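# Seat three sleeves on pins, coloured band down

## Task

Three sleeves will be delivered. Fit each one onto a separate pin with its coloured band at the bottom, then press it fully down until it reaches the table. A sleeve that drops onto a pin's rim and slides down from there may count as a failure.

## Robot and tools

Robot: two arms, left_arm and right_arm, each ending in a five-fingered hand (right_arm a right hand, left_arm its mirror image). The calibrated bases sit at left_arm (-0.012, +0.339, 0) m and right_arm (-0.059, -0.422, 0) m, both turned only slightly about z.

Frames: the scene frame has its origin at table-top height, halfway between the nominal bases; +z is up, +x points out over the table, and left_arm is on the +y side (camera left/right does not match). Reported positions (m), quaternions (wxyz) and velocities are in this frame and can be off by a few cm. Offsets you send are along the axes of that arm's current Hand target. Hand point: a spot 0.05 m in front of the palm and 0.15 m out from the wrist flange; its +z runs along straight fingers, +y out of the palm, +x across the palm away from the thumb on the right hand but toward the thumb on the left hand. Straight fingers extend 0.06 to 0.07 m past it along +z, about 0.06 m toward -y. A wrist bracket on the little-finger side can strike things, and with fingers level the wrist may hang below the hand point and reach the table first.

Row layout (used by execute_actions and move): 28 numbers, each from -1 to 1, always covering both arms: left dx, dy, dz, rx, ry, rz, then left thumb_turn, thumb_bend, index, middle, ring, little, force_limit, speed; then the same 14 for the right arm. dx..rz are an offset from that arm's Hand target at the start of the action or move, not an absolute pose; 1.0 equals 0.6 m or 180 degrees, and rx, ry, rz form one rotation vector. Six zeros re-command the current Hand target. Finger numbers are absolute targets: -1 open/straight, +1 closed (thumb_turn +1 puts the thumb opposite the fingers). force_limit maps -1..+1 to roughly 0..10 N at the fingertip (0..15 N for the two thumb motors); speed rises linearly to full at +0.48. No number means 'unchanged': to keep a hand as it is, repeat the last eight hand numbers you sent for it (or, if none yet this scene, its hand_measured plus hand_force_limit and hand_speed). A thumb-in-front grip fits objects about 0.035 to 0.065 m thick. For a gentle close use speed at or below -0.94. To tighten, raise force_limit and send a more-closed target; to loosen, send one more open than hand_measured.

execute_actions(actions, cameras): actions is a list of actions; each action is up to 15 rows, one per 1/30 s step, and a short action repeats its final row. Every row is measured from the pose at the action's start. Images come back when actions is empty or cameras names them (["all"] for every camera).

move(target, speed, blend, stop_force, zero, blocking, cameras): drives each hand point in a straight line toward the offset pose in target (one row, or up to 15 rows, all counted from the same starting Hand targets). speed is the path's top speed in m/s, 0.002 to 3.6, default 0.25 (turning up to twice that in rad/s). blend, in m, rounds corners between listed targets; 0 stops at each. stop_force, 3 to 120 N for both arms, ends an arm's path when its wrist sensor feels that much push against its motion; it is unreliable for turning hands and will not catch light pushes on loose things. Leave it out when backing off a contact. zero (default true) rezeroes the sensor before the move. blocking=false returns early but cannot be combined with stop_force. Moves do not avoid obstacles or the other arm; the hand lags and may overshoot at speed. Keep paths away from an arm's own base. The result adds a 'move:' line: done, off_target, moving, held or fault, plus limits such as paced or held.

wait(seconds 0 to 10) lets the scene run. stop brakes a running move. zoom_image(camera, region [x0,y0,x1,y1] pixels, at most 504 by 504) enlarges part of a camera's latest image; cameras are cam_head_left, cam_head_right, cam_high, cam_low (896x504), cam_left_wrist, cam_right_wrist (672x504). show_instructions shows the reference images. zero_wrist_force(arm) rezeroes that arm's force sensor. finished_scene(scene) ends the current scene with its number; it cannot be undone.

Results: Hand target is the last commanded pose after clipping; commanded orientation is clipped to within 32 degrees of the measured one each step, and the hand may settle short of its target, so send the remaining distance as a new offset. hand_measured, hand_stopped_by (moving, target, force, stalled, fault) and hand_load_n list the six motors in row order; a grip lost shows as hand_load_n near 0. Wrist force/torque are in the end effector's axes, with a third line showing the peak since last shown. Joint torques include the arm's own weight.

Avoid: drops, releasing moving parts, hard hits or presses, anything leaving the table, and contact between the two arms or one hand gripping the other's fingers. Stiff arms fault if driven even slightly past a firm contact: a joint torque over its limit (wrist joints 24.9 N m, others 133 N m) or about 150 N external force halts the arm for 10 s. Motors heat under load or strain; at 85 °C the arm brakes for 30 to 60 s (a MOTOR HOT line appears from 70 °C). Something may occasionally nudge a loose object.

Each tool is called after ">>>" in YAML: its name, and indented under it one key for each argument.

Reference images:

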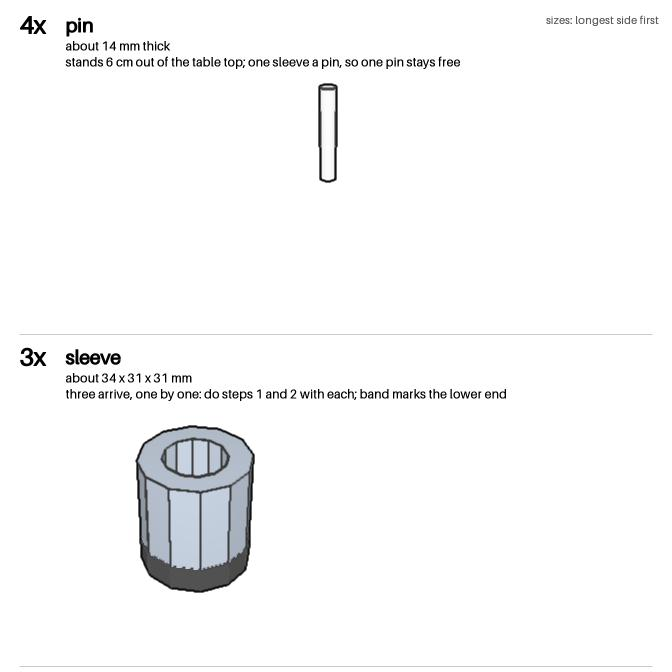

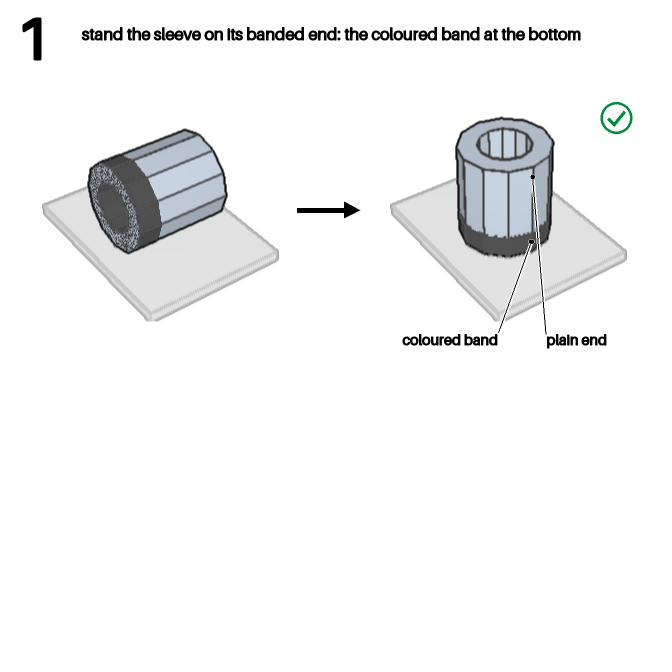

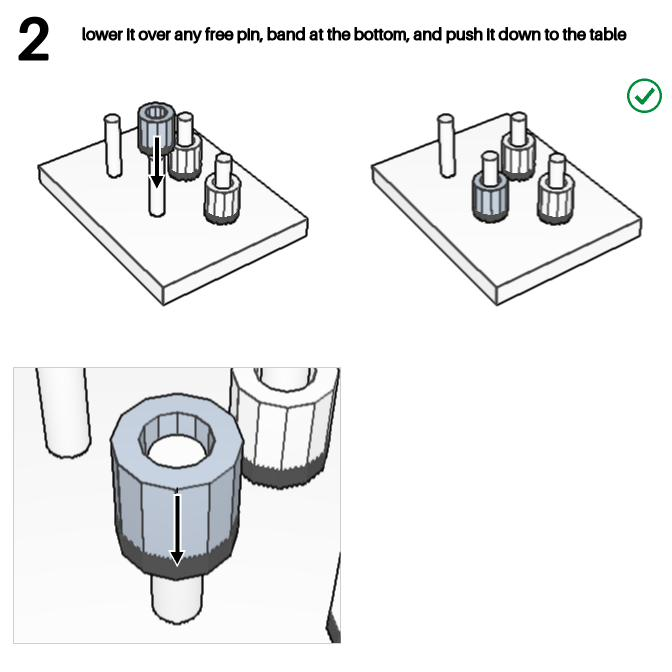

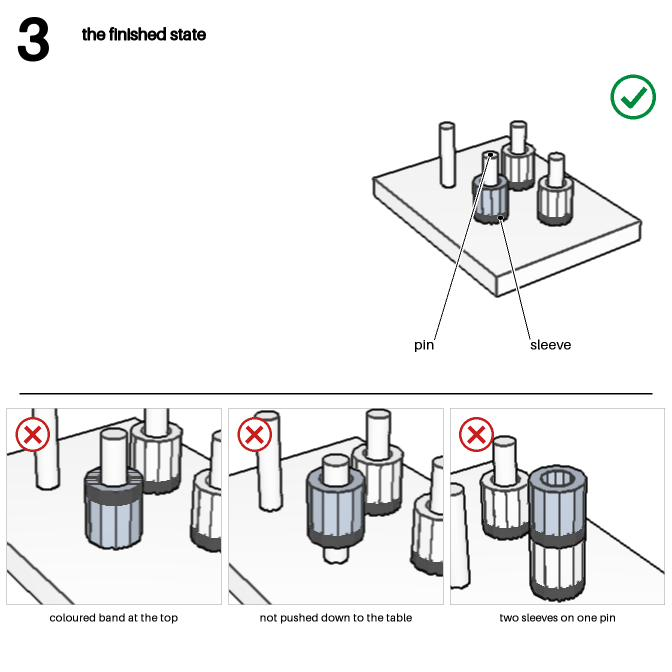

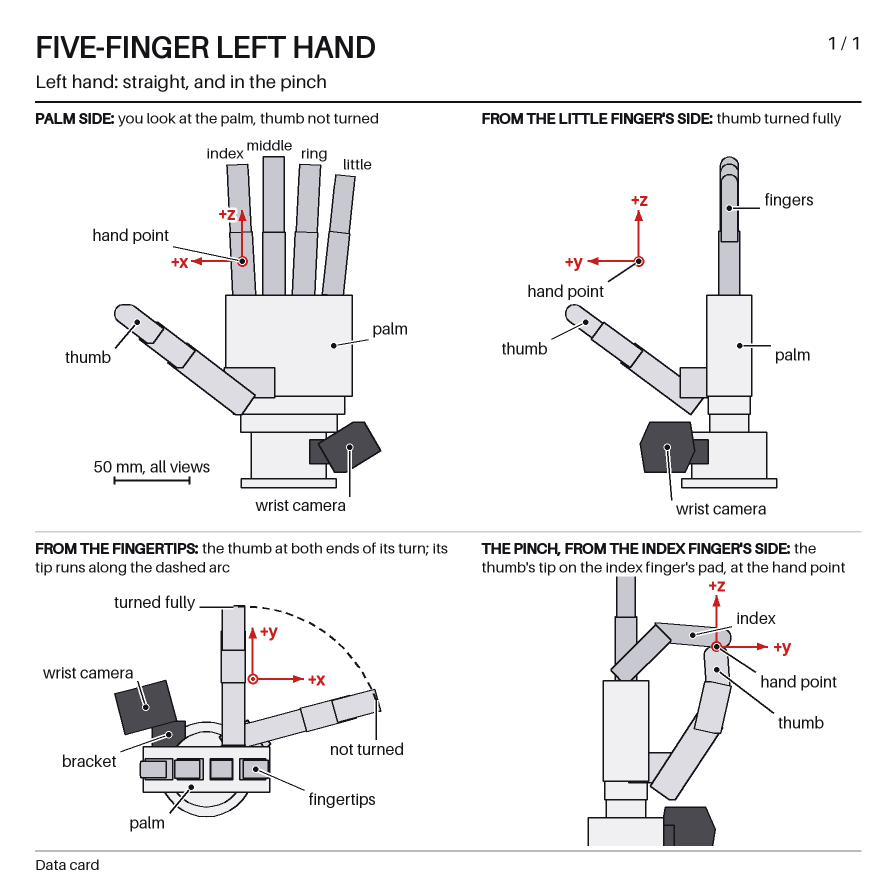

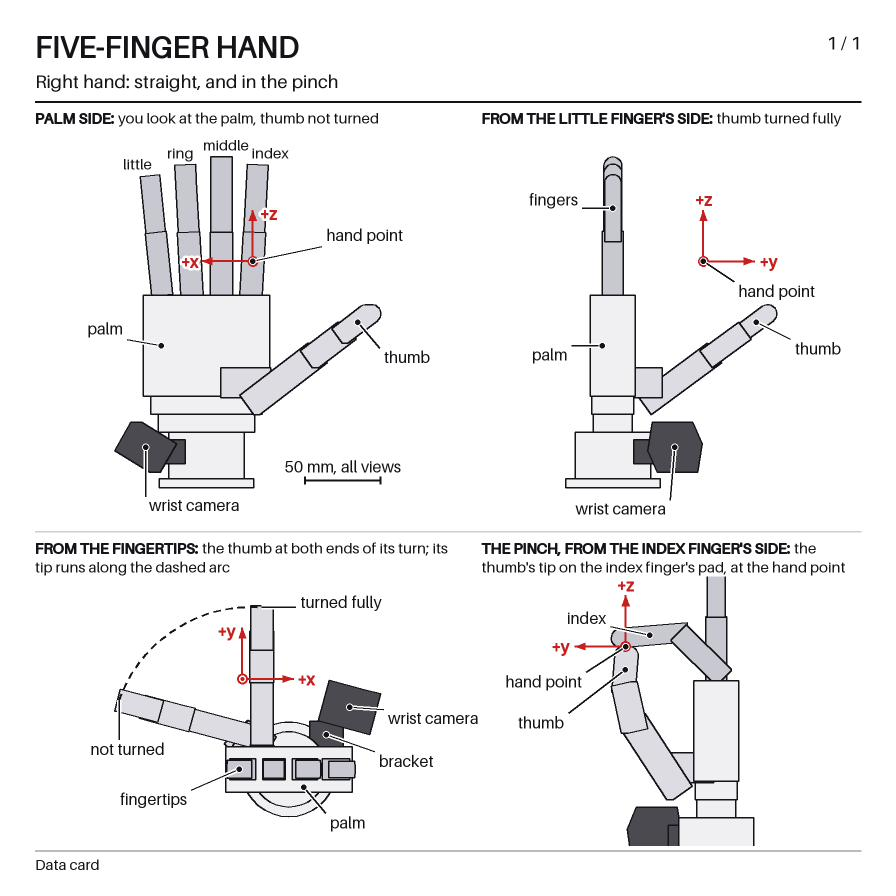

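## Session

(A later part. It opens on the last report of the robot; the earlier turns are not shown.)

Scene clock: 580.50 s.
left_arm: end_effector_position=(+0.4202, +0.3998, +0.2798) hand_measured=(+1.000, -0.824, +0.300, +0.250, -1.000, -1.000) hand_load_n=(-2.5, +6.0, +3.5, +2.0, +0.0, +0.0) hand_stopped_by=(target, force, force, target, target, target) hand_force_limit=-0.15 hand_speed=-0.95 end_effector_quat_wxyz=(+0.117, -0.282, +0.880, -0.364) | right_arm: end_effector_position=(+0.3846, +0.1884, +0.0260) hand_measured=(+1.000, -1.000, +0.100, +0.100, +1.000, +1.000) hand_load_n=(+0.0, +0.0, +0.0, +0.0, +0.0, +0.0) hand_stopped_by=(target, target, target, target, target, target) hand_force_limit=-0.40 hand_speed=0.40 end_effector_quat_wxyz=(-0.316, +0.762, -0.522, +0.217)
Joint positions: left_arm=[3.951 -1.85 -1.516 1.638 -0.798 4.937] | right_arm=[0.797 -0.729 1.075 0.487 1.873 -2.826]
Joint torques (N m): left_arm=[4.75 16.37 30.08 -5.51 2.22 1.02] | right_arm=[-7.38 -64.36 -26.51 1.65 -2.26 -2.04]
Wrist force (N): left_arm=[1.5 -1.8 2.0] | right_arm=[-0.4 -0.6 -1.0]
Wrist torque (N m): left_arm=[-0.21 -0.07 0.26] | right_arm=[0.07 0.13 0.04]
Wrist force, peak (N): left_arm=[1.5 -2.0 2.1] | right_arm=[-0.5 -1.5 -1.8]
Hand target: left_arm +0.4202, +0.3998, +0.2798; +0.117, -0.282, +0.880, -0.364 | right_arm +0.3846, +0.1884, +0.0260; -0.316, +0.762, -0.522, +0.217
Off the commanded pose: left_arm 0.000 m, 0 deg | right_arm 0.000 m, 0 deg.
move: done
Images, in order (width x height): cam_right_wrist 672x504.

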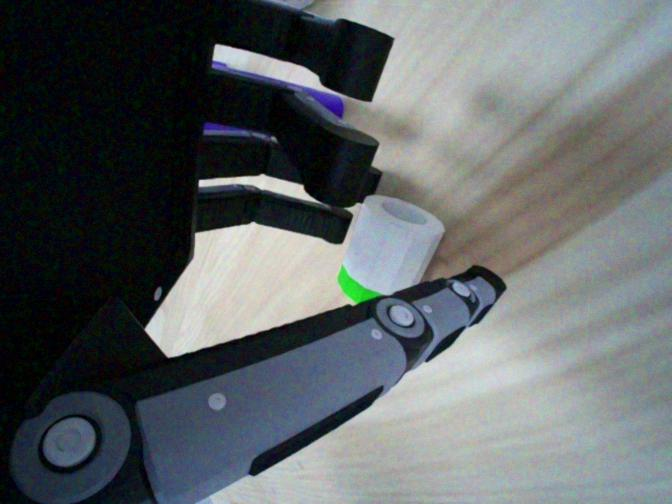

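>>> execute_actions:
  actions:
    - [[0, 0, 0, 0, 0, 0, 1, 0.1, 0.6, 0.25, -1, -1, -0.15, -0.95, 0.006, 0.0018, 0.0018, 0, 0, 0, 1, -1, 0.27, 0.25, 1, 1, -0.5, -0.8]]
  cameras: []

>>> execute_actions:
  actions:
    - [[0, 0, 0, 0, 0, 0, 1, 0.1, 0.6, 0.25, -1, -1, -0.15, -0.95, 0, 0, 0, 0, 0, 0, 1, 0.0, 0.27, 0.25, 1, 1, -0.5, -0.9]]
  cameras: []

>>> wait:
  seconds: 2
  cameras: ["cam_right_wrist"]

>>> zoom_image:
  camera: "cam_right_wrist"
  region: [280, 130, 520, 310]

Scene clock: 584.87 s.
left_arm: end_effector_position=(+0.4202, +0.3998, +0.2798) hand_measured=(+1.000, -0.824, +0.300, +0.250, -1.000, -1.000) hand_load_n=(-2.5, +6.0, +3.5, +2.0, +0.0, +0.0) hand_stopped_by=(target, force, force, target, target, target) hand_force_limit=-0.15 hand_speed=-0.95 end_effector_quat_wxyz=(+0.117, -0.282, +0.880, -0.364) | right_arm: end_effector_position=(+0.3860, +0.1850, +0.0246) hand_measured=(+1.000, -1.000, +0.270, +0.250, +1.000, +1.000) hand_load_n=(+0.5, +0.0, +0.0, +0.0, +0.0, +0.0) hand_stopped_by=(target, target, target, target, target, target) hand_force_limit=-0.50 hand_speed=-0.80 end_effector_quat_wxyz=(-0.316, +0.762, -0.522, +0.217)
Joint positions: left_arm=[3.951 -1.85 -1.516 1.638 -0.798 4.937] | right_arm=[0.792 -0.733 1.087 0.478 1.869 -2.831]
Joint torques (N m): left_arm=[4.27 16.54 31.94 -5.3 2.14 1.09] | right_arm=[6.5 -37.26 -22.5 2.9 2.79 2.23]
Wrist force (N): left_arm=[1.4 -1.9 2.0] | right_arm=[-0.4 -0.7 -0.7]
Wrist torque (N m): left_arm=[-0.22 -0.06 0.25] | right_arm=[0.04 0.13 0.01]
Wrist force, peak (N): left_arm=[1.6 -2.1 2.1] | right_arm=[-1.2 -1.2 -1.6]
Hand target: left_arm +0.4202, +0.3998, +0.2798; +0.117, -0.282, +0.880, -0.364 | right_arm +0.3859, +0.1850, +0.0245; -0.316, +0.762, -0.522, +0.217
Off the commanded pose: left_arm 0.000 m, 0 deg | right_arm 0.000 m, 0 deg.
Step readings (end_effector_position of left_arm | right_arm):
0: (+0.4202, +0.3998, +0.2798) | (+0.3846, +0.1884, +0.0260)
1: (+0.4202, +0.3998, +0.2798) | (+0.3847, +0.1883, +0.0260)
2: (+0.4202, +0.3998, +0.2798) | (+0.3851, +0.1875, +0.0257)
4: (+0.4202, +0.3998, +0.2798) | (+0.3859, +0.1853, +0.0247)
8: (+0.4202, +0.3998, +0.2798) | (+0.3861, +0.1849, +0.0246)
15: (+0.4202, +0.3998, +0.2798) | (+0.3860, +0.1850, +0.0246)
No camera images: "cameras" was empty.

Scene clock: 586.30 s.
left_arm: end_effector_position=(+0.4202, +0.3998, +0.2798) hand_measured=(+1.000, -0.824, +0.300, +0.250, -1.000, -1.000) hand_load_n=(-3.0, +6.5, +3.5, +2.0, +0.0, +0.0) hand_stopped_by=(target, force, force, target, target, target) hand_force_limit=-0.15 hand_speed=-0.95 end_effector_quat_wxyz=(+0.117, -0.282, +0.880, -0.364) | right_arm: end_effector_position=(+0.3859, +0.1850, +0.0245) hand_measured=(+1.000, -0.830, +0.270, +0.250, +1.000, +1.000) hand_load_n=(+0.5, +4.0, +0.0, +3.0, +0.0, +0.5) hand_stopped_by=(target, force, target, target, target, target) hand_force_limit=-0.50 hand_speed=-0.90 end_effector_quat_wxyz=(-0.316, +0.762, -0.522, +0.217)
Joint positions: left_arm=[3.951 -1.85 -1.516 1.638 -0.798 4.937] | right_arm=[0.792 -0.733 1.087 0.478 1.869 -2.831]
Joint torques (N m): left_arm=[4.23 15.8 29.52 -5.27 2.5 1.18] | right_arm=[6.26 -37.5 -16.58 2.83 2.91 2.16]
Wrist force (N): left_arm=[1.5 -2.0 1.8] | right_arm=[-0.4 -1.4 -1.6]
Wrist torque (N m): left_arm=[-0.22 -0.07 0.25] | right_arm=[0.02 0.15 -0.01]
Wrist force, peak (N): left_arm=[1.5 -1.9 2.1] | right_arm=[-0.4 -1.4 -1.8]
Hand target: left_arm +0.4202, +0.3998, +0.2798; +0.117, -0.282, +0.880, -0.364 | right_arm +0.3859, +0.1850, +0.0245; -0.316, +0.762, -0.522, +0.217
Off the commanded pose: left_arm 0.000 m, 0 deg | right_arm 0.000 m, 0 deg.
Step readings (end_effector_position of left_arm | right_arm):
0: (+0.4202, +0.3998, +0.2798) | (+0.3860, +0.1850, +0.0246)
1: (+0.4202, +0.3998, +0.2798) | (+0.3860, +0.1850, +0.0245)
2: (+0.4202, +0.3998, +0.2798) | (+0.3860, +0.1850, +0.0245)
4: (+0.4202, +0.3998, +0.2798) | (+0.3860, +0.1850, +0.0245)
8: (+0.4202, +0.3998, +0.2798) | (+0.3860, +0.1850, +0.0245)
15: (+0.4202, +0.3998, +0.2798) | (+0.3859, +0.1850, +0.0245)
No camera images: "cameras" was empty.

Scene clock: 588.30 s.
left_arm: end_effector_position=(+0.4202, +0.3998, +0.2798) hand_measured=(+1.000, -0.824, +0.300, +0.250, -1.000, -1.000) hand_load_n=(-2.5, +6.5, +3.5, +2.0, +0.0, +0.0) hand_stopped_by=(target, force, force, target, target, target) hand_force_limit=-0.15 hand_speed=-0.95 end_effector_quat_wxyz=(+0.117, -0.282, +0.880, -0.364) | right_arm: end_effector_position=(+0.3859, +0.1850, +0.0245) hand_measured=(+1.000, -0.830, +0.270, +0.250, +1.000, +1.000) hand_load_n=(+0.5, +4.0, +0.0, +3.0, +0.0, +0.0) hand_stopped_by=(target, force, target, target, target, target) hand_force_limit=-0.50 hand_speed=-0.90 end_effector_quat_wxyz=(-0.316, +0.762, -0.522, +0.217)
Joint positions: left_arm=[3.951 -1.85 -1.516 1.638 -0.798 4.937] | right_arm=[0.792 -0.733 1.087 0.478 1.869 -2.831]
Joint torques (N m): left_arm=[4.12 17.23 29.23 -5.27 2.32 0.78] | right_arm=[6.17 -37.78 -12.89 2.64 2.85 2.15]
Wrist force (N): left_arm=[1.2 -1.9 1.8] | right_arm=[-0.5 -1.4 -1.4]
Wrist torque (N m): left_arm=[-0.21 -0.03 0.24] | right_arm=[0.01 0.15 0.00]
Wrist force, peak (N): left_arm=[1.5 -2.0 2.1] | right_arm=[-0.3 -1.7 -2.0]
Hand target: left_arm +0.4202, +0.3998, +0.2798; +0.117, -0.282, +0.880, -0.364 | right_arm +0.3859, +0.1850, +0.0245; -0.316, +0.762, -0.522, +0.217
Off the commanded pose: left_arm 0.000 m, 0 deg | right_arm 0.000 m, 0 deg.
wait: 2.00 s; at rest by 0.17 s
Images, in order (width x height): cam_right_wrist 672x504.

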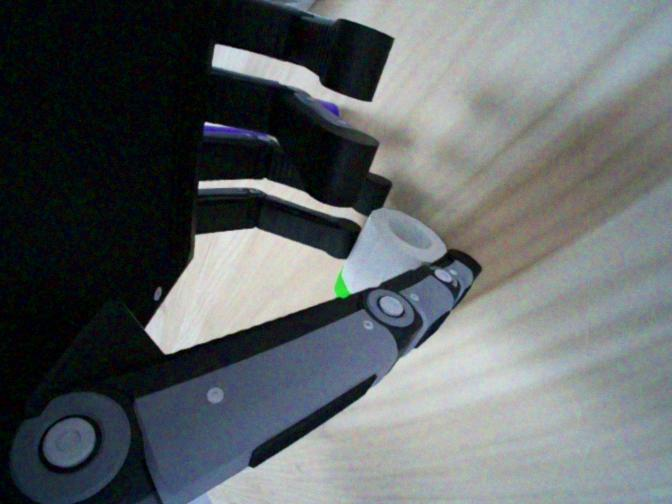

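Scaled by 2.100 from the camera's 672x504 image, which has a finer 960x720 frame.

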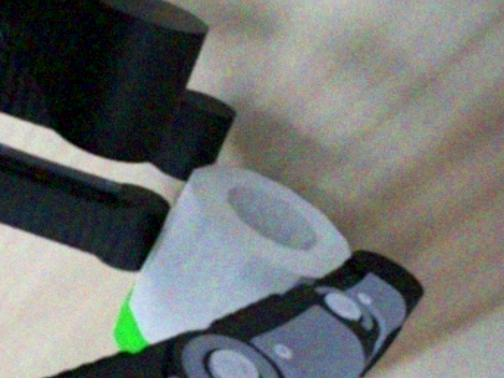

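>>> execute_actions:
  actions:
    - [[0, 0, 0, 0, 0, 0, 1, 0.1, 0.6, 0.25, -1, -1, -0.15, -0.95, 0, 0, 0, 0, 0, 0, 1, 0.0, 0.6, 0.25, 1, 1, -0.5, -0.93]]
  cameras: []

>>> wait:
  seconds: 1
  cameras: []

>>> execute_actions:
  actions:
    - [[0, 0, 0, 0, 0, 0, 1, 0.1, 0.6, 0.25, -1, -1, -0.15, -0.95, 0, 0, 0, 0, 0, 0, 1, 0.1, 0.6, 0.25, 1, 1, -0.15, -0.95]]
  cameras: []

>>> wait:
  seconds: 1
  cameras: ["cam_right_wrist"]

>>> zoom_image:
  camera: "cam_right_wrist"
  region: [280, 130, 520, 310]

Scene clock: 591.90 s.
left_arm: end_effector_position=(+0.4202, +0.3998, +0.2798) hand_measured=(+1.000, -0.824, +0.300, +0.250, -1.000, -1.000) hand_load_n=(-2.5, +6.0, +3.5, +2.0, +0.0, +0.0) hand_stopped_by=(target, force, force, target, target, target) hand_force_limit=-0.15 hand_speed=-0.95 end_effector_quat_wxyz=(+0.117, -0.282, +0.880, -0.364) | right_arm: end_effector_position=(+0.3859, +0.1850, +0.0245) hand_measured=(+1.000, -0.830, +0.302, +0.250, +1.000, +1.000) hand_load_n=(-2.5, +6.5, +3.0, +1.0, +0.5, +0.0) hand_stopped_by=(target, force, force, target, target, target) hand_force_limit=-0.50 hand_speed=-0.93 end_effector_quat_wxyz=(-0.316, +0.762, -0.522, +0.217)
Joint positions: left_arm=[3.951 -1.85 -1.516 1.638 -0.798 4.937] | right_arm=[0.792 -0.733 1.087 0.478 1.869 -2.831]
Joint torques (N m): left_arm=[2.51 15.96 31.38 -4.92 2.12 0.89] | right_arm=[5.15 -38.07 -13.34 2.58 2.66 2.1]
Wrist force (N): left_arm=[1.4 -2.0 1.8] | right_arm=[-0.6 -0.7 -1.2]
Wrist torque (N m): left_arm=[-0.22 -0.06 0.25] | right_arm=[0.08 0.16 0.01]
Wrist force, peak (N): left_arm=[1.3 -2.2 2.0] | right_arm=[-0.6 -1.8 -1.8]
Hand target: left_arm +0.4202, +0.3998, +0.2798; +0.117, -0.282, +0.880, -0.364 | right_arm +0.3859, +0.1850, +0.0245; -0.316, +0.762, -0.522, +0.217
Off the commanded pose: left_arm 0.000 m, 0 deg | right_arm 0.000 m, 0 deg.
Step readings (end_effector_position of left_arm | right_arm):
0: (+0.4202, +0.3998, +0.2798) | (+0.3859, +0.1850, +0.0245)
1: (+0.4202, +0.3998, +0.2798) | (+0.3859, +0.1850, +0.0245)
2: (+0.4202, +0.3998, +0.2798) | (+0.3859, +0.1850, +0.0245)
4: (+0.4202, +0.3998, +0.2798) | (+0.3859, +0.1850, +0.0245)
8: (+0.4202, +0.3998, +0.2798) | (+0.3859, +0.1850, +0.0245)
15: (+0.4202, +0.3998, +0.2798) | (+0.3859, +0.1850, +0.0245)
No camera images: "cameras" was empty.

Scene clock: 592.90 s.
left_arm: end_effector_position=(+0.4202, +0.3998, +0.2798) hand_measured=(+1.000, -0.824, +0.300, +0.250, -1.000, -1.000) hand_load_n=(-3.0, +6.0, +3.5, +2.0, +0.0, +0.0) hand_stopped_by=(target, force, force, target, target, target) hand_force_limit=-0.15 hand_speed=-0.95 end_effector_quat_wxyz=(+0.117, -0.282, +0.880, -0.364) | right_arm: end_effector_position=(+0.3859, +0.1850, +0.0245) hand_measured=(+1.000, -0.830, +0.302, +0.250, +1.000, +1.000) hand_load_n=(-2.5, +6.5, +3.0, +1.0, +0.0, +0.0) hand_stopped_by=(target, force, force, target, target, target) hand_force_limit=-0.50 hand_speed=-0.93 end_effector_quat_wxyz=(-0.316, +0.762, -0.522, +0.217)
Joint positions: left_arm=[3.951 -1.85 -1.516 1.638 -0.798 4.937] | right_arm=[0.792 -0.733 1.087 0.478 1.869 -2.831]
Joint torques (N m): left_arm=[3.96 16.46 30.29 -5.16 2.15 0.95] | right_arm=[5.27 -37.63 -13.01 2.45 2.76 2.1]
Wrist force (N): left_arm=[1.3 -1.9 1.9] | right_arm=[-0.3 -0.7 -0.9]
Wrist torque (N m): left_arm=[-0.21 -0.03 0.24] | right_arm=[0.06 0.11 0.02]
Wrist force, peak (N): left_arm=[1.4 -2.1 2.2] | right_arm=[-0.7 -0.7 -1.1]
Hand target: left_arm +0.4202, +0.3998, +0.2798; +0.117, -0.282, +0.880, -0.364 | right_arm +0.3859, +0.1850, +0.0245; -0.316, +0.762, -0.522, +0.217
Off the commanded pose: left_arm 0.000 m, 0 deg | right_arm 0.000 m, 0 deg.
wait: 1.00 s; at rest by 0.17 s
No camera images: "cameras" was empty.

Scene clock: 593.60 s.
left_arm: end_effector_position=(+0.4202, +0.3998, +0.2798) hand_measured=(+1.000, -0.824, +0.300, +0.250, -1.000, -1.000) hand_load_n=(-2.5, +6.0, +3.5, +2.0, +0.0, +0.0) hand_stopped_by=(target, force, force, target, target, target) hand_force_limit=-0.15 hand_speed=-0.95 end_effector_quat_wxyz=(+0.117, -0.282, +0.880, -0.364) | right_arm: end_effector_position=(+0.3859, +0.1850, +0.0245) hand_measured=(+1.000, -0.832, +0.302, +0.250, +1.000, +1.000) hand_load_n=(-2.5, +6.0, +3.0, +1.0, +0.0, +0.0) hand_stopped_by=(target, force, force, target, target, target) hand_force_limit=-0.15 hand_speed=-0.95 end_effector_quat_wxyz=(-0.316, +0.762, -0.522, +0.217)
Joint positions: left_arm=[3.951 -1.85 -1.516 1.638 -0.798 4.937] | right_arm=[0.792 -0.733 1.087 0.478 1.869 -2.831]
Joint torques (N m): left_arm=[4.06 16.8 28.76 -5.26 2.36 0.86] | right_arm=[5.25 -38.38 -13.37 2.45 2.68 1.99]
Wrist force (N): left_arm=[1.4 -2.0 2.1] | right_arm=[-0.3 -0.6 -0.8]
Wrist torque (N m): left_arm=[-0.25 -0.06 0.26] | right_arm=[0.06 0.12 0.02]
Wrist force, peak (N): left_arm=[1.4 -1.9 2.3] | right_arm=[-0.5 -0.7 -1.2]
Hand target: left_arm +0.4202, +0.3998, +0.2798; +0.117, -0.282, +0.880, -0.364 | right_arm +0.3859, +0.1850, +0.0245; -0.316, +0.762, -0.522, +0.217
Off the commanded pose: left_arm 0.000 m, 0 deg | right_arm 0.000 m, 0 deg.
Step readings (end_effector_position of left_arm | right_arm):
0: (+0.4202, +0.3998, +0.2798) | (+0.3859, +0.1850, +0.0245)
1: (+0.4202, +0.3998, +0.2798) | (+0.3859, +0.1850, +0.0245)
2: (+0.4202, +0.3998, +0.2798) | (+0.3859, +0.1850, +0.0245)
4: (+0.4202, +0.3998, +0.2798) | (+0.3859, +0.1850, +0.0245)
8: (+0.4202, +0.3998, +0.2798) | (+0.3859, +0.1850, +0.0245)
15: (+0.4202, +0.3998, +0.2798) | (+0.3859, +0.1850, +0.0245)
No camera images: "cameras" was empty.

Scene clock: 594.60 s.
left_arm: end_effector_position=(+0.4202, +0.3998, +0.2798) hand_measured=(+1.000, -0.824, +0.300, +0.250, -1.000, -1.000) hand_load_n=(-2.5, +6.0, +3.5, +2.0, +0.0, +0.0) hand_stopped_by=(target, force, force, target, target, target) hand_force_limit=-0.15 hand_speed=-0.95 end_effector_quat_wxyz=(+0.117, -0.282, +0.880, -0.364) | right_arm: end_effector_position=(+0.3859, +0.1850, +0.0245) hand_measured=(+1.000, -0.832, +0.302, +0.250, +1.000, +1.000) hand_load_n=(-2.5, +6.0, +3.0, +1.0, +0.0, +0.0) hand_stopped_by=(target, force, force, target, target, target) hand_force_limit=-0.15 hand_speed=-0.95 end_effector_quat_wxyz=(-0.316, +0.762, -0.522, +0.217)
Joint positions: left_arm=[3.951 -1.85 -1.516 1.638 -0.798 4.937] | right_arm=[0.792 -0.733 1.087 0.478 1.869 -2.831]
Joint torques (N m): left_arm=[5.71 15.9 28.15 -5.5 2.07 0.74] | right_arm=[4.99 -38.08 -13.26 2.47 2.61 2.14]
Wrist force (N): left_arm=[1.3 -1.8 1.9] | right_arm=[-0.4 -0.8 -0.6]
Wrist torque (N m): left_arm=[-0.21 -0.04 0.24] | right_arm=[0.02 0.13 0.01]
Wrist force, peak (N): left_arm=[1.5 -2.0 2.2] | right_arm=[-0.6 -0.9 -1.1]
Hand target: left_arm +0.4202, +0.3998, +0.2798; +0.117, -0.282, +0.880, -0.364 | right_arm +0.3859, +0.1850, +0.0245; -0.316, +0.762, -0.522, +0.217
Off the commanded pose: left_arm 0.000 m, 0 deg | right_arm 0.000 m, 0 deg.
wait: 1.00 s; at rest by 0.17 s
Images, in order (width x height): cam_right_wrist 672x504.

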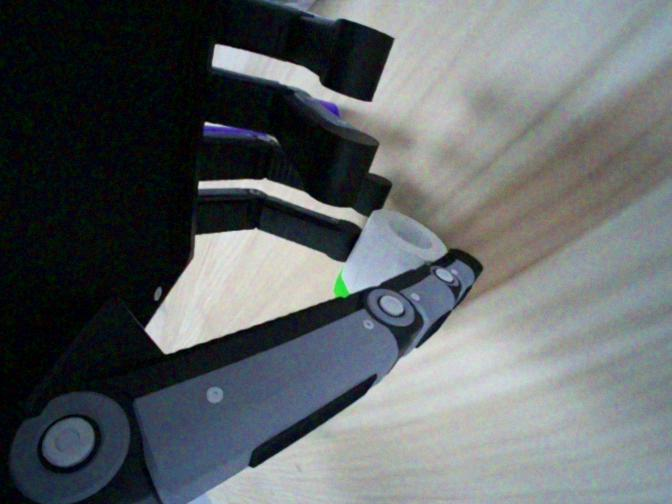

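Scaled by 2.100 from the camera's 672x504 image, which has a finer 960x720 frame.

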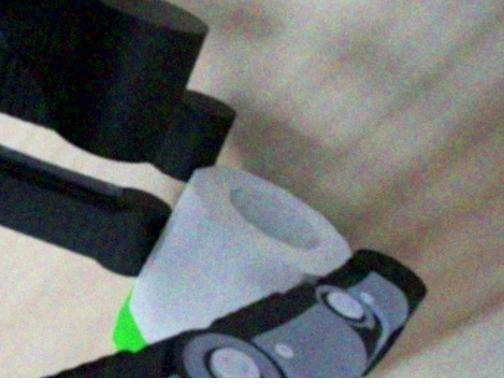

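>>> move:
  target:
    - [0, 0, 0, 0, 0, 0, 1, 0.1, 0.6, 0.25, -1, -1, -0.15, -0.95, 0, -0.1414, -0.1414, 0, 0, 0, 1, 0.1, 0.6, 0.25, 1, 1, -0.15, -0.95]
  cameras: ["cam_right_wrist"]
  speed: 0.1

>>> move:
  target:
    - [0, 0, 0, 0, 0, 0, 1, 0.1, 0.6, 0.25, -1, -1, -0.15, -0.95, -0.0063, -0.1348, 0.0052, 0.2506, 0.1102, -0.5464, 1, 0.1, 0.6, 0.25, 1, 1, -0.15, -0.95]
  cameras: ["cam_right_wrist", "cam_left_wrist", "cam_low", "cam_high"]
  speed: 0.3

Scene clock: 609.87 s.
left_arm: end_effector_position=(+0.4202, +0.3998, +0.2798) hand_measured=(+1.000, -0.824, +0.300, +0.250, -1.000, -1.000) hand_load_n=(-3.0, +6.0, +3.5, +2.0, +0.0, +0.0) hand_stopped_by=(target, force, force, target, target, target) hand_force_limit=-0.15 hand_speed=-0.95 end_effector_quat_wxyz=(+0.117, -0.282, +0.880, -0.364) | right_arm: end_effector_position=(+0.3859, +0.1851, +0.1446) hand_measured=(+1.000, -0.832, +0.302, +0.250, +1.000, +1.000) hand_load_n=(-2.5, +6.0, +2.5, +1.0, +0.0, +0.0) hand_stopped_by=(target, force, force, target, target, target) hand_force_limit=-0.15 hand_speed=-0.95 end_effector_quat_wxyz=(-0.316, +0.762, -0.522, +0.217)
Joint positions: left_arm=[3.951 -1.85 -1.516 1.638 -0.798 4.937] | right_arm=[0.792 -0.809 0.908 0.733 1.869 -2.83]
Joint torques (N m): left_arm=[3.82 17.48 28.53 -4.97 2.06 0.61] | right_arm=[6.36 -36.47 -18.74 -0.12 2.79 2.07]
Wrist force (N): left_arm=[1.4 -2.0 2.0] | right_arm=[-0.4 -0.6 -0.8]
Wrist torque (N m): left_arm=[-0.24 -0.05 0.26] | right_arm=[0.06 0.12 0.01]
Wrist force, peak (N): left_arm=[1.6 -2.1 2.1] | right_arm=[-0.5 -1.5 -1.7]
Hand target: left_arm +0.4202, +0.3998, +0.2798; +0.117, -0.282, +0.880, -0.364 | right_arm +0.3859, +0.1851, +0.1445; -0.316, +0.762, -0.522, +0.217
Off the commanded pose: left_arm 0.000 m, 0 deg | right_arm 0.000 m, 0 deg.
move: done
Images, in order (width x height): cam_right_wrist 672x504.

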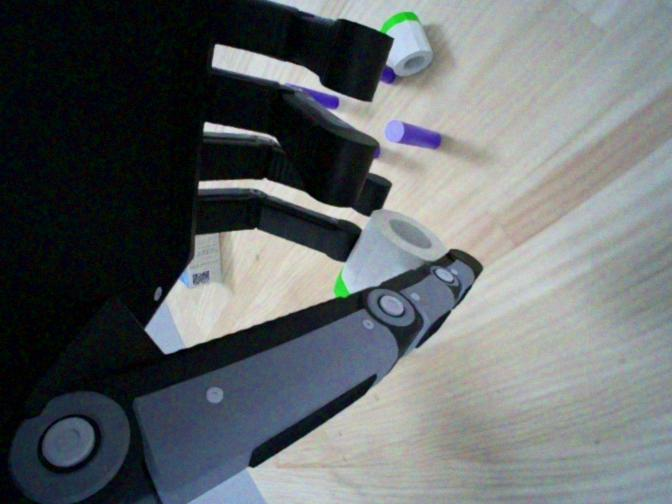

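Scene clock: 613.57 s.
left_arm: end_effector_position=(+0.4202, +0.3998, +0.2798) hand_measured=(+1.000, -0.824, +0.300, +0.250, -1.000, -1.000) hand_load_n=(-2.5, +6.0, +3.0, +2.0, +0.0, +0.0) hand_stopped_by=(target, force, force, target, target, target) hand_force_limit=-0.15 hand_speed=-0.95 end_effector_quat_wxyz=(+0.117, -0.282, +0.880, -0.364) | right_arm: end_effector_position=(+0.4399, +0.2100, +0.1997) hand_measured=(+1.000, -0.832, +0.302, +0.250, +1.000, +1.000) hand_load_n=(-2.0, +6.0, +3.0, +0.5, +0.0, +0.0) hand_stopped_by=(target, force, force, target, target, target) hand_force_limit=-0.15 hand_speed=-0.95 end_effector_quat_wxyz=(-0.201, +0.681, +0.285, +0.643)
Joint positions: left_arm=[3.951 -1.85 -1.516 1.638 -0.798 4.937] | right_arm=[0.858 -1.002 1.462 -0.367 1.734 -4.79]
Joint torques (N m): left_arm=[5.48 16.81 29.13 -5.27 1.93 0.44] | right_arm=[6.43 -30.7 -25.16 -0.03 0.74 -1.68]
Wrist force (N): left_arm=[1.4 -1.9 1.9] | right_arm=[-0.4 0.0 -1.3]
Wrist torque (N m): left_arm=[-0.21 -0.05 0.25] | right_arm=[0.02 0.25 0.04]
Wrist force, peak (N): left_arm=[1.3 -2.0 2.3] | right_arm=[-0.9 0.2 -2.4]
Hand target: left_arm +0.4202, +0.3998, +0.2798; +0.117, -0.282, +0.880, -0.364 | right_arm +0.4398, +0.2101, +0.1995; -0.201, +0.681, +0.285, +0.643
Off the commanded pose: left_arm 0.000 m, 0 deg | right_arm 0.000 m, 0 deg.
move: done
Images, in order (width x height): cam_high 896x504, cam_low 896x504, cam_left_wrist 672x504, cam_right_wrist 672x504.

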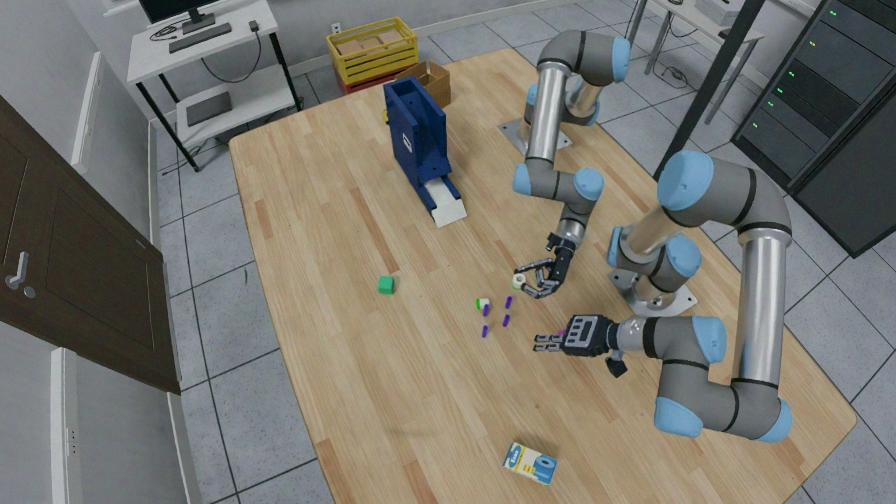

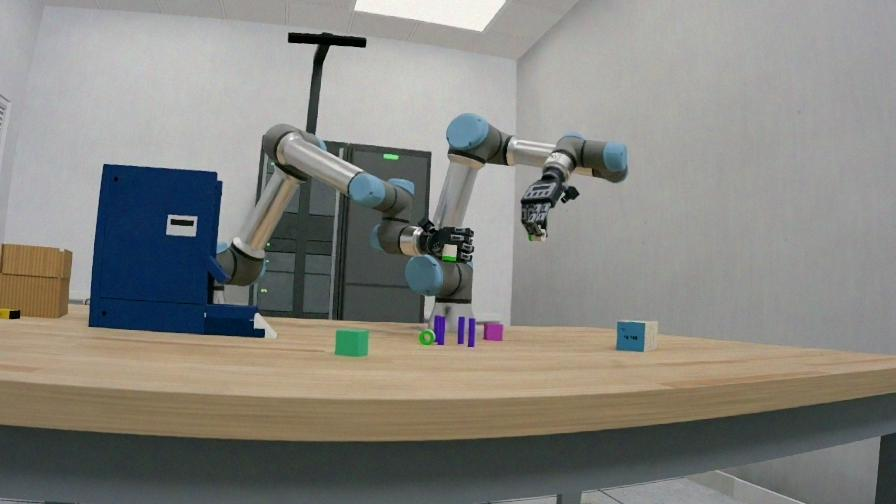

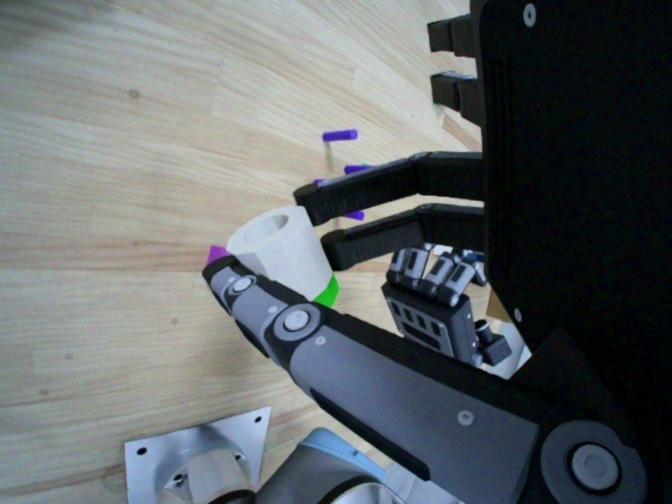

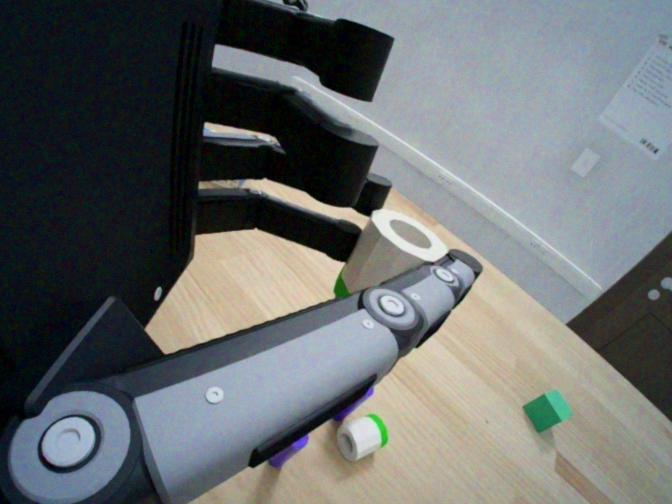

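>>> zoom_image:
  camera: "cam_low"
  region: [400, 210, 520, 360]

>>> zoom_image:
  camera: "cam_high"
  region: [470, 230, 590, 350]

>>> zoom_image:
  camera: "cam_right_wrist"
  region: [200, 190, 500, 490]

Scaled by 3.360 from the camera's 896x504 image, which has a finer 1280x720 frame.

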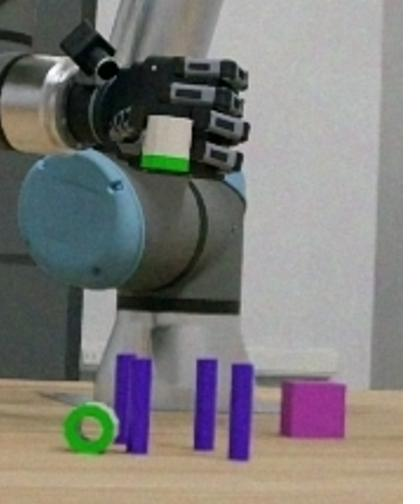

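Scaled by 4.200 from the camera's 896x504 image, which has a finer 1280x720 frame.

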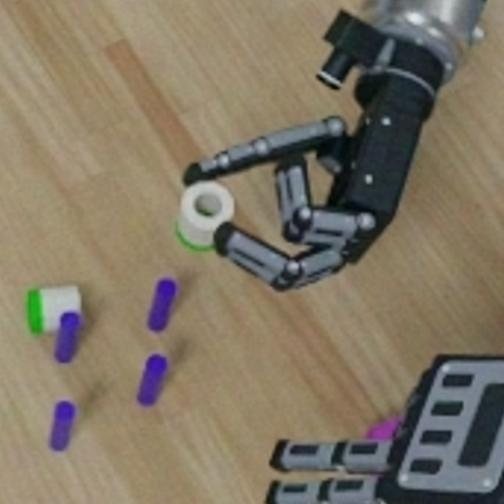

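Scaled by 1.680 from the camera's 672x504 image, which has a finer 960x720 frame.

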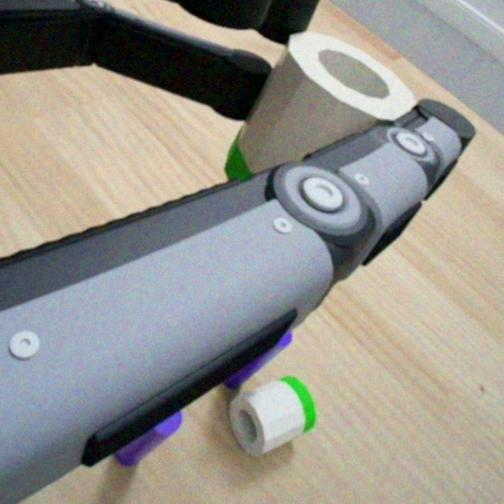

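>>> zoom_image:
  camera: "cam_right_wrist"
  region: [230, 360, 410, 490]

>>> zoom_image:
  camera: "cam_right_wrist"
  region: [320, 180, 490, 310]

Scaled by 2.800 from the camera's 672x504 image, which has a finer 960x720 frame.

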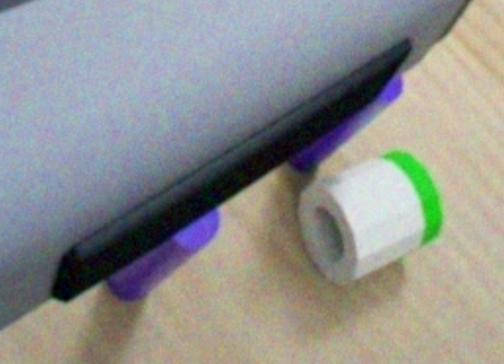

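Scaled by 2.965 from the camera's 672x504 image, which has a finer 960x720 frame.

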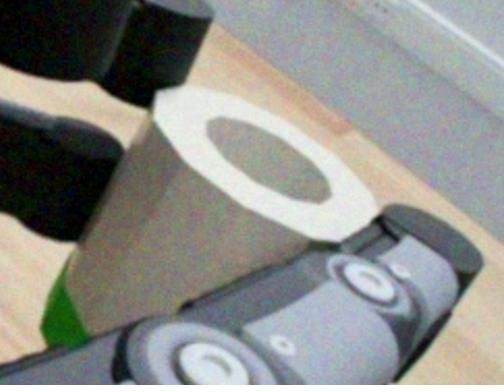

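>>> move:
  target:
    - [0, 0, 0, 0, 0, 0, 1, 0.1, 0.6, 0.25, -1, -1, -0.15, -0.95, 0.05, 0, 0.06, 0, 0, 0, 1, 0.1, 0.6, 0.25, 1, 1, -0.15, -0.95]
  cameras: ["cam_right_wrist", "cam_left_wrist", "cam_low", "cam_high", "cam_head_left", "cam_head_right"]
  speed: 0.2

>>> zoom_image:
  camera: "cam_right_wrist"
  region: [200, 190, 500, 490]

>>> zoom_image:
  camera: "cam_high"
  region: [470, 230, 590, 350]

Scene clock: 642.47 s.
left_arm: end_effector_position=(+0.4202, +0.3998, +0.2798) hand_measured=(+1.000, -0.824, +0.300, +0.250, -1.000, -1.000) hand_load_n=(-3.0, +6.0, +3.5, +2.0, +0.0, +0.0) hand_stopped_by=(target, force, force, target, target, target) hand_force_limit=-0.15 hand_speed=-0.95 end_effector_quat_wxyz=(+0.117, -0.282, +0.880, -0.364) | right_arm: end_effector_position=(+0.4676, +0.2370, +0.2258) hand_measured=(+1.000, -0.832, +0.302, +0.250, +1.000, +1.000) hand_load_n=(-2.5, +6.0, +3.0, +1.0, +0.0, +0.0) hand_stopped_by=(target, force, force, target, target, target) hand_force_limit=-0.15 hand_speed=-0.95 end_effector_quat_wxyz=(-0.201, +0.681, +0.285, +0.643)
Joint positions: left_arm=[3.951 -1.85 -1.516 1.638 -0.798 4.937] | right_arm=[0.852 -0.944 1.292 -0.255 1.728 -4.791]
Joint torques (N m): left_arm=[3.41 18.54 28.24 -5 1.77 0.05] | right_arm=[4.54 -59.77 -28.96 -1.88 2.67 1.76]
Wrist force (N): left_arm=[1.4 -1.9 2.1] | right_arm=[-0.7 0.1 -1.9]
Wrist torque (N m): left_arm=[-0.23 -0.05 0.25] | right_arm=[0.06 0.28 0.16]
Wrist force, peak (N): left_arm=[1.7 -1.9 2.2] | right_arm=[-1.0 -0.5 -2.5]
Hand target: left_arm +0.4202, +0.3998, +0.2798; +0.117, -0.282, +0.880, -0.364 | right_arm +0.4676, +0.2371, +0.2260; -0.201, +0.681, +0.285, +0.643
Off the commanded pose: left_arm 0.000 m, 0 deg | right_arm 0.000 m, 0 deg.
move: done

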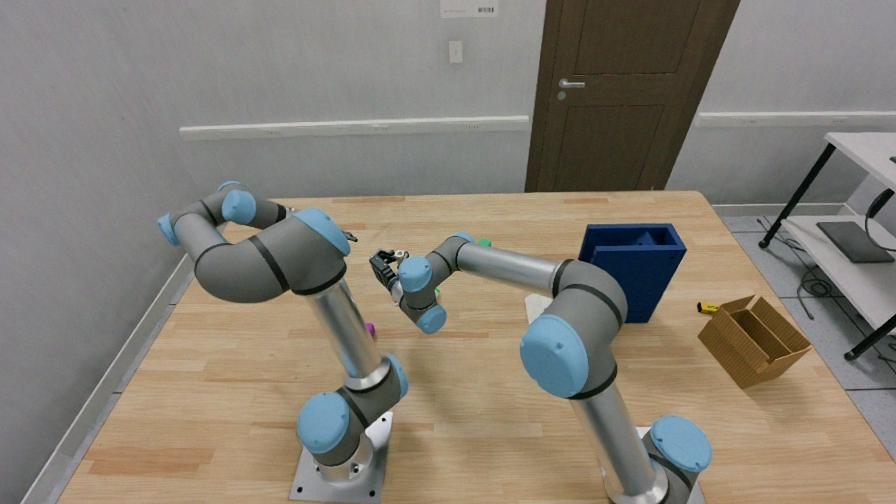

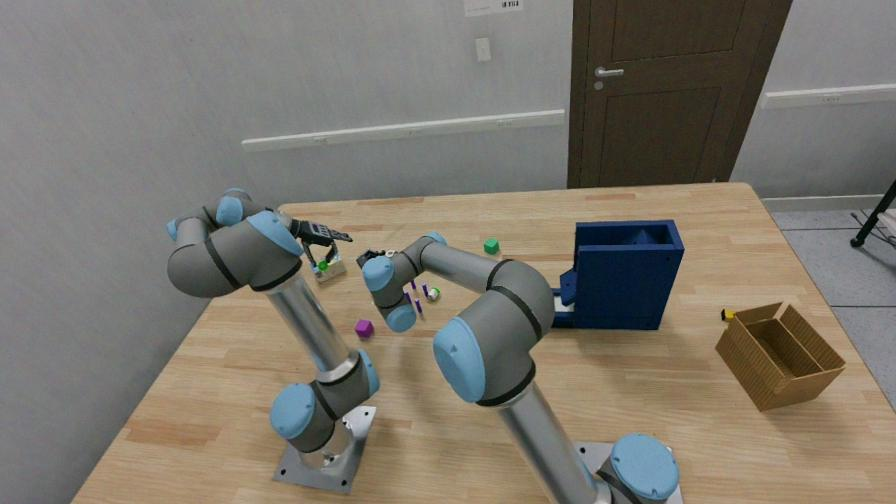

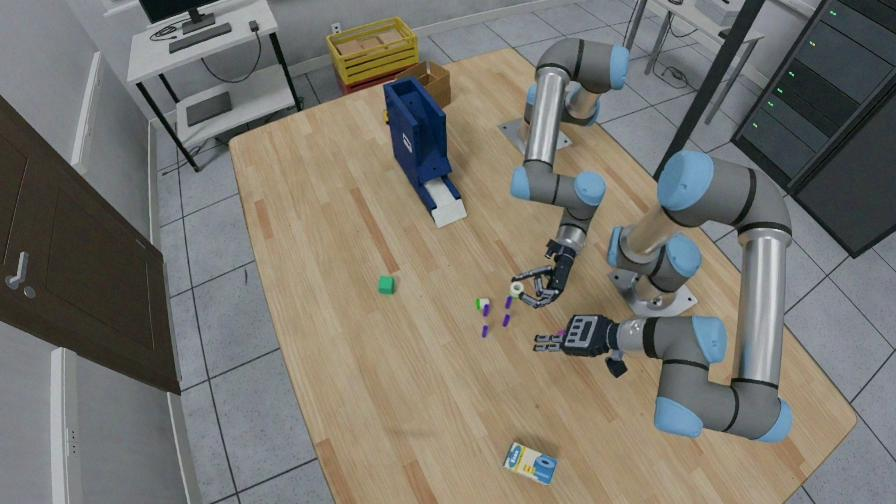

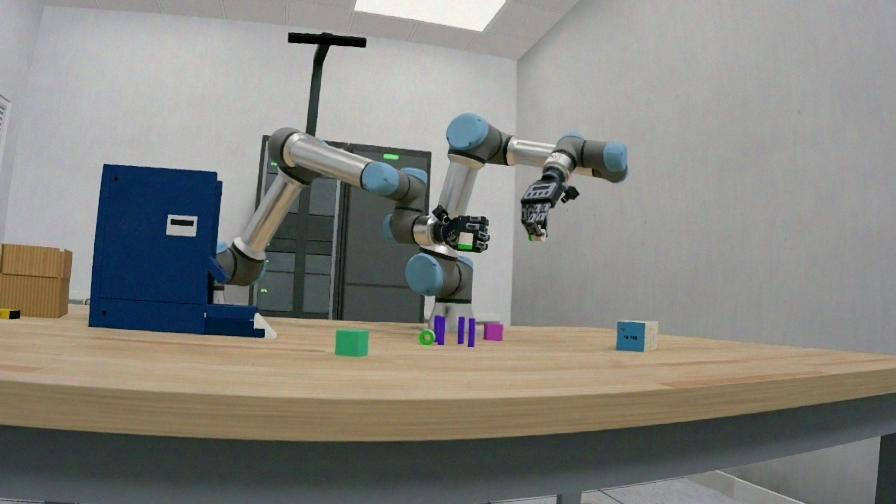

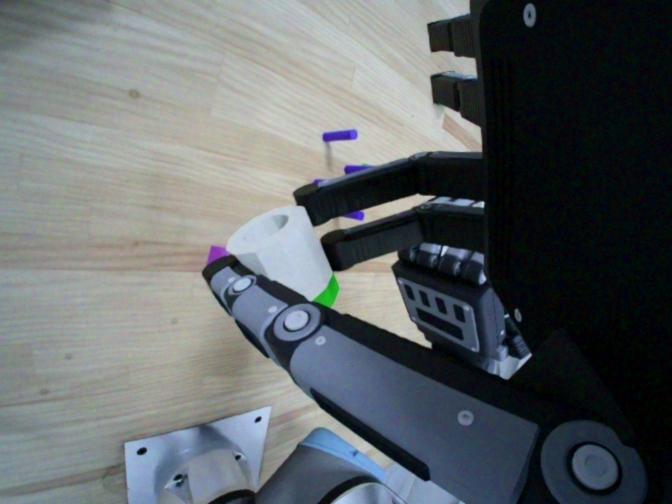

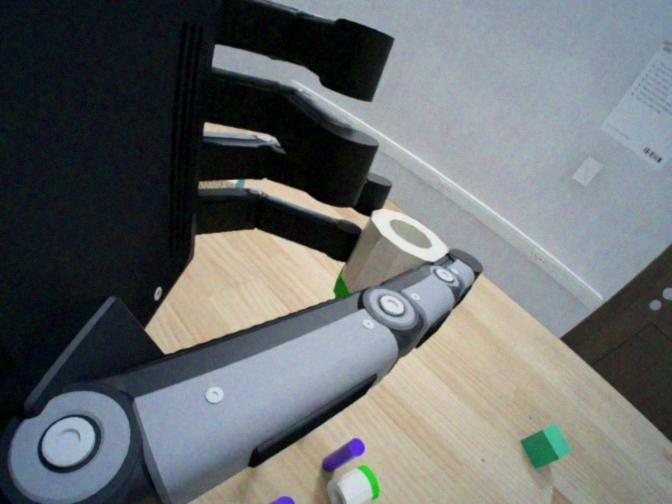

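Scaled by 1.680 from the camera's 672x504 image, which has a finer 960x720 frame.

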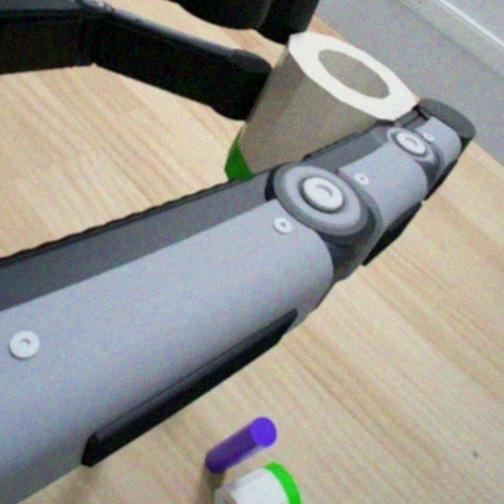

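Scaled by 4.200 from the camera's 896x504 image, which has a finer 1280x720 frame.

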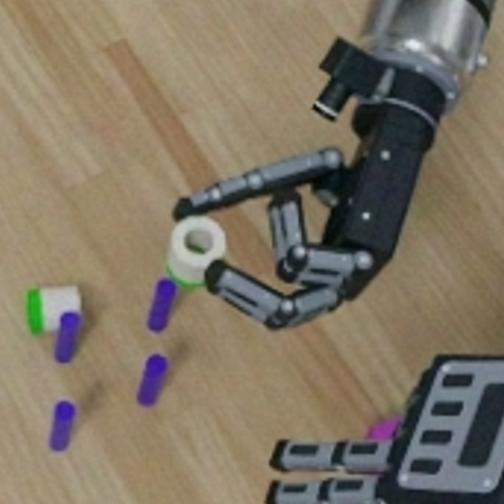

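>>> zoom_image:
  camera: "cam_low"
  region: [430, 210, 500, 260]

>>> zoom_image:
  camera: "cam_low"
  region: [410, 305, 490, 355]

>>> zoom_image:
  camera: "cam_high"
  region: [475, 265, 545, 345]

>>> zoom_image:
  camera: "cam_head_right"
  region: [350, 230, 450, 330]

Scaled by 7.200 from the camera's 896x504 image, which has a finer 1280x720 frame.

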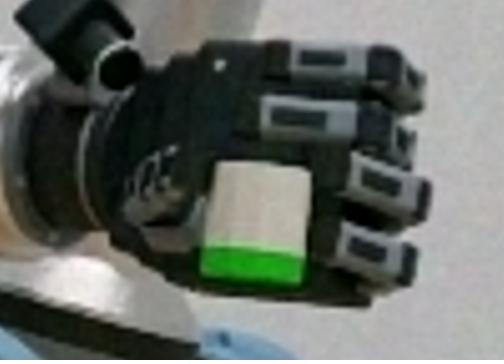

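Scaled by 6.300 from the camera's 896x504 image, which has a finer 1280x720 frame.

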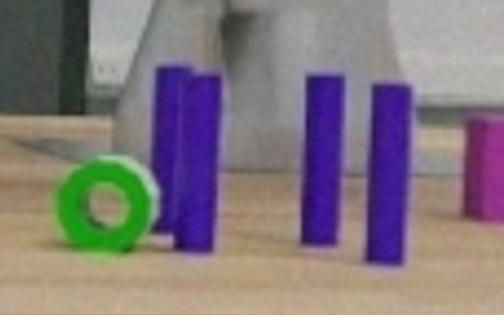

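Scaled by 6.300 from the camera's 896x504 image, which has a finer 1280x720 frame.

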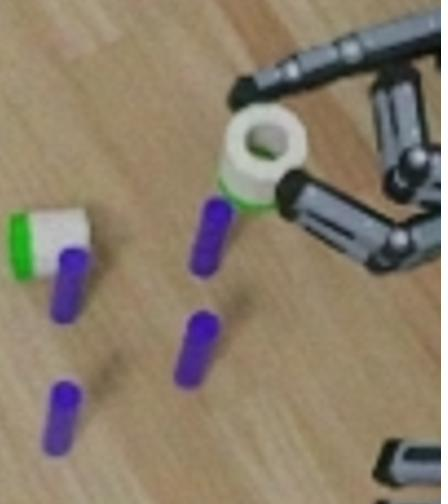

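Scaled by 5.040 from the camera's 896x504 image, which has a finer 1280x720 frame.

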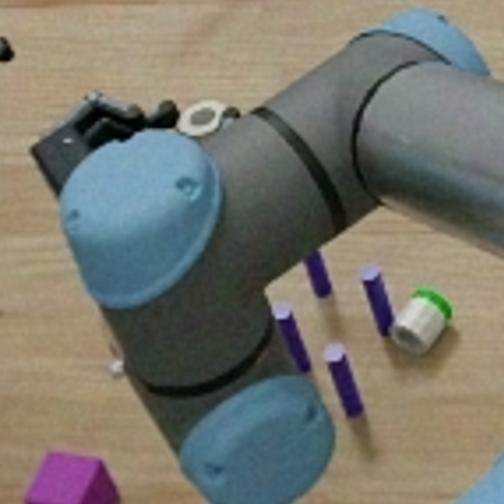

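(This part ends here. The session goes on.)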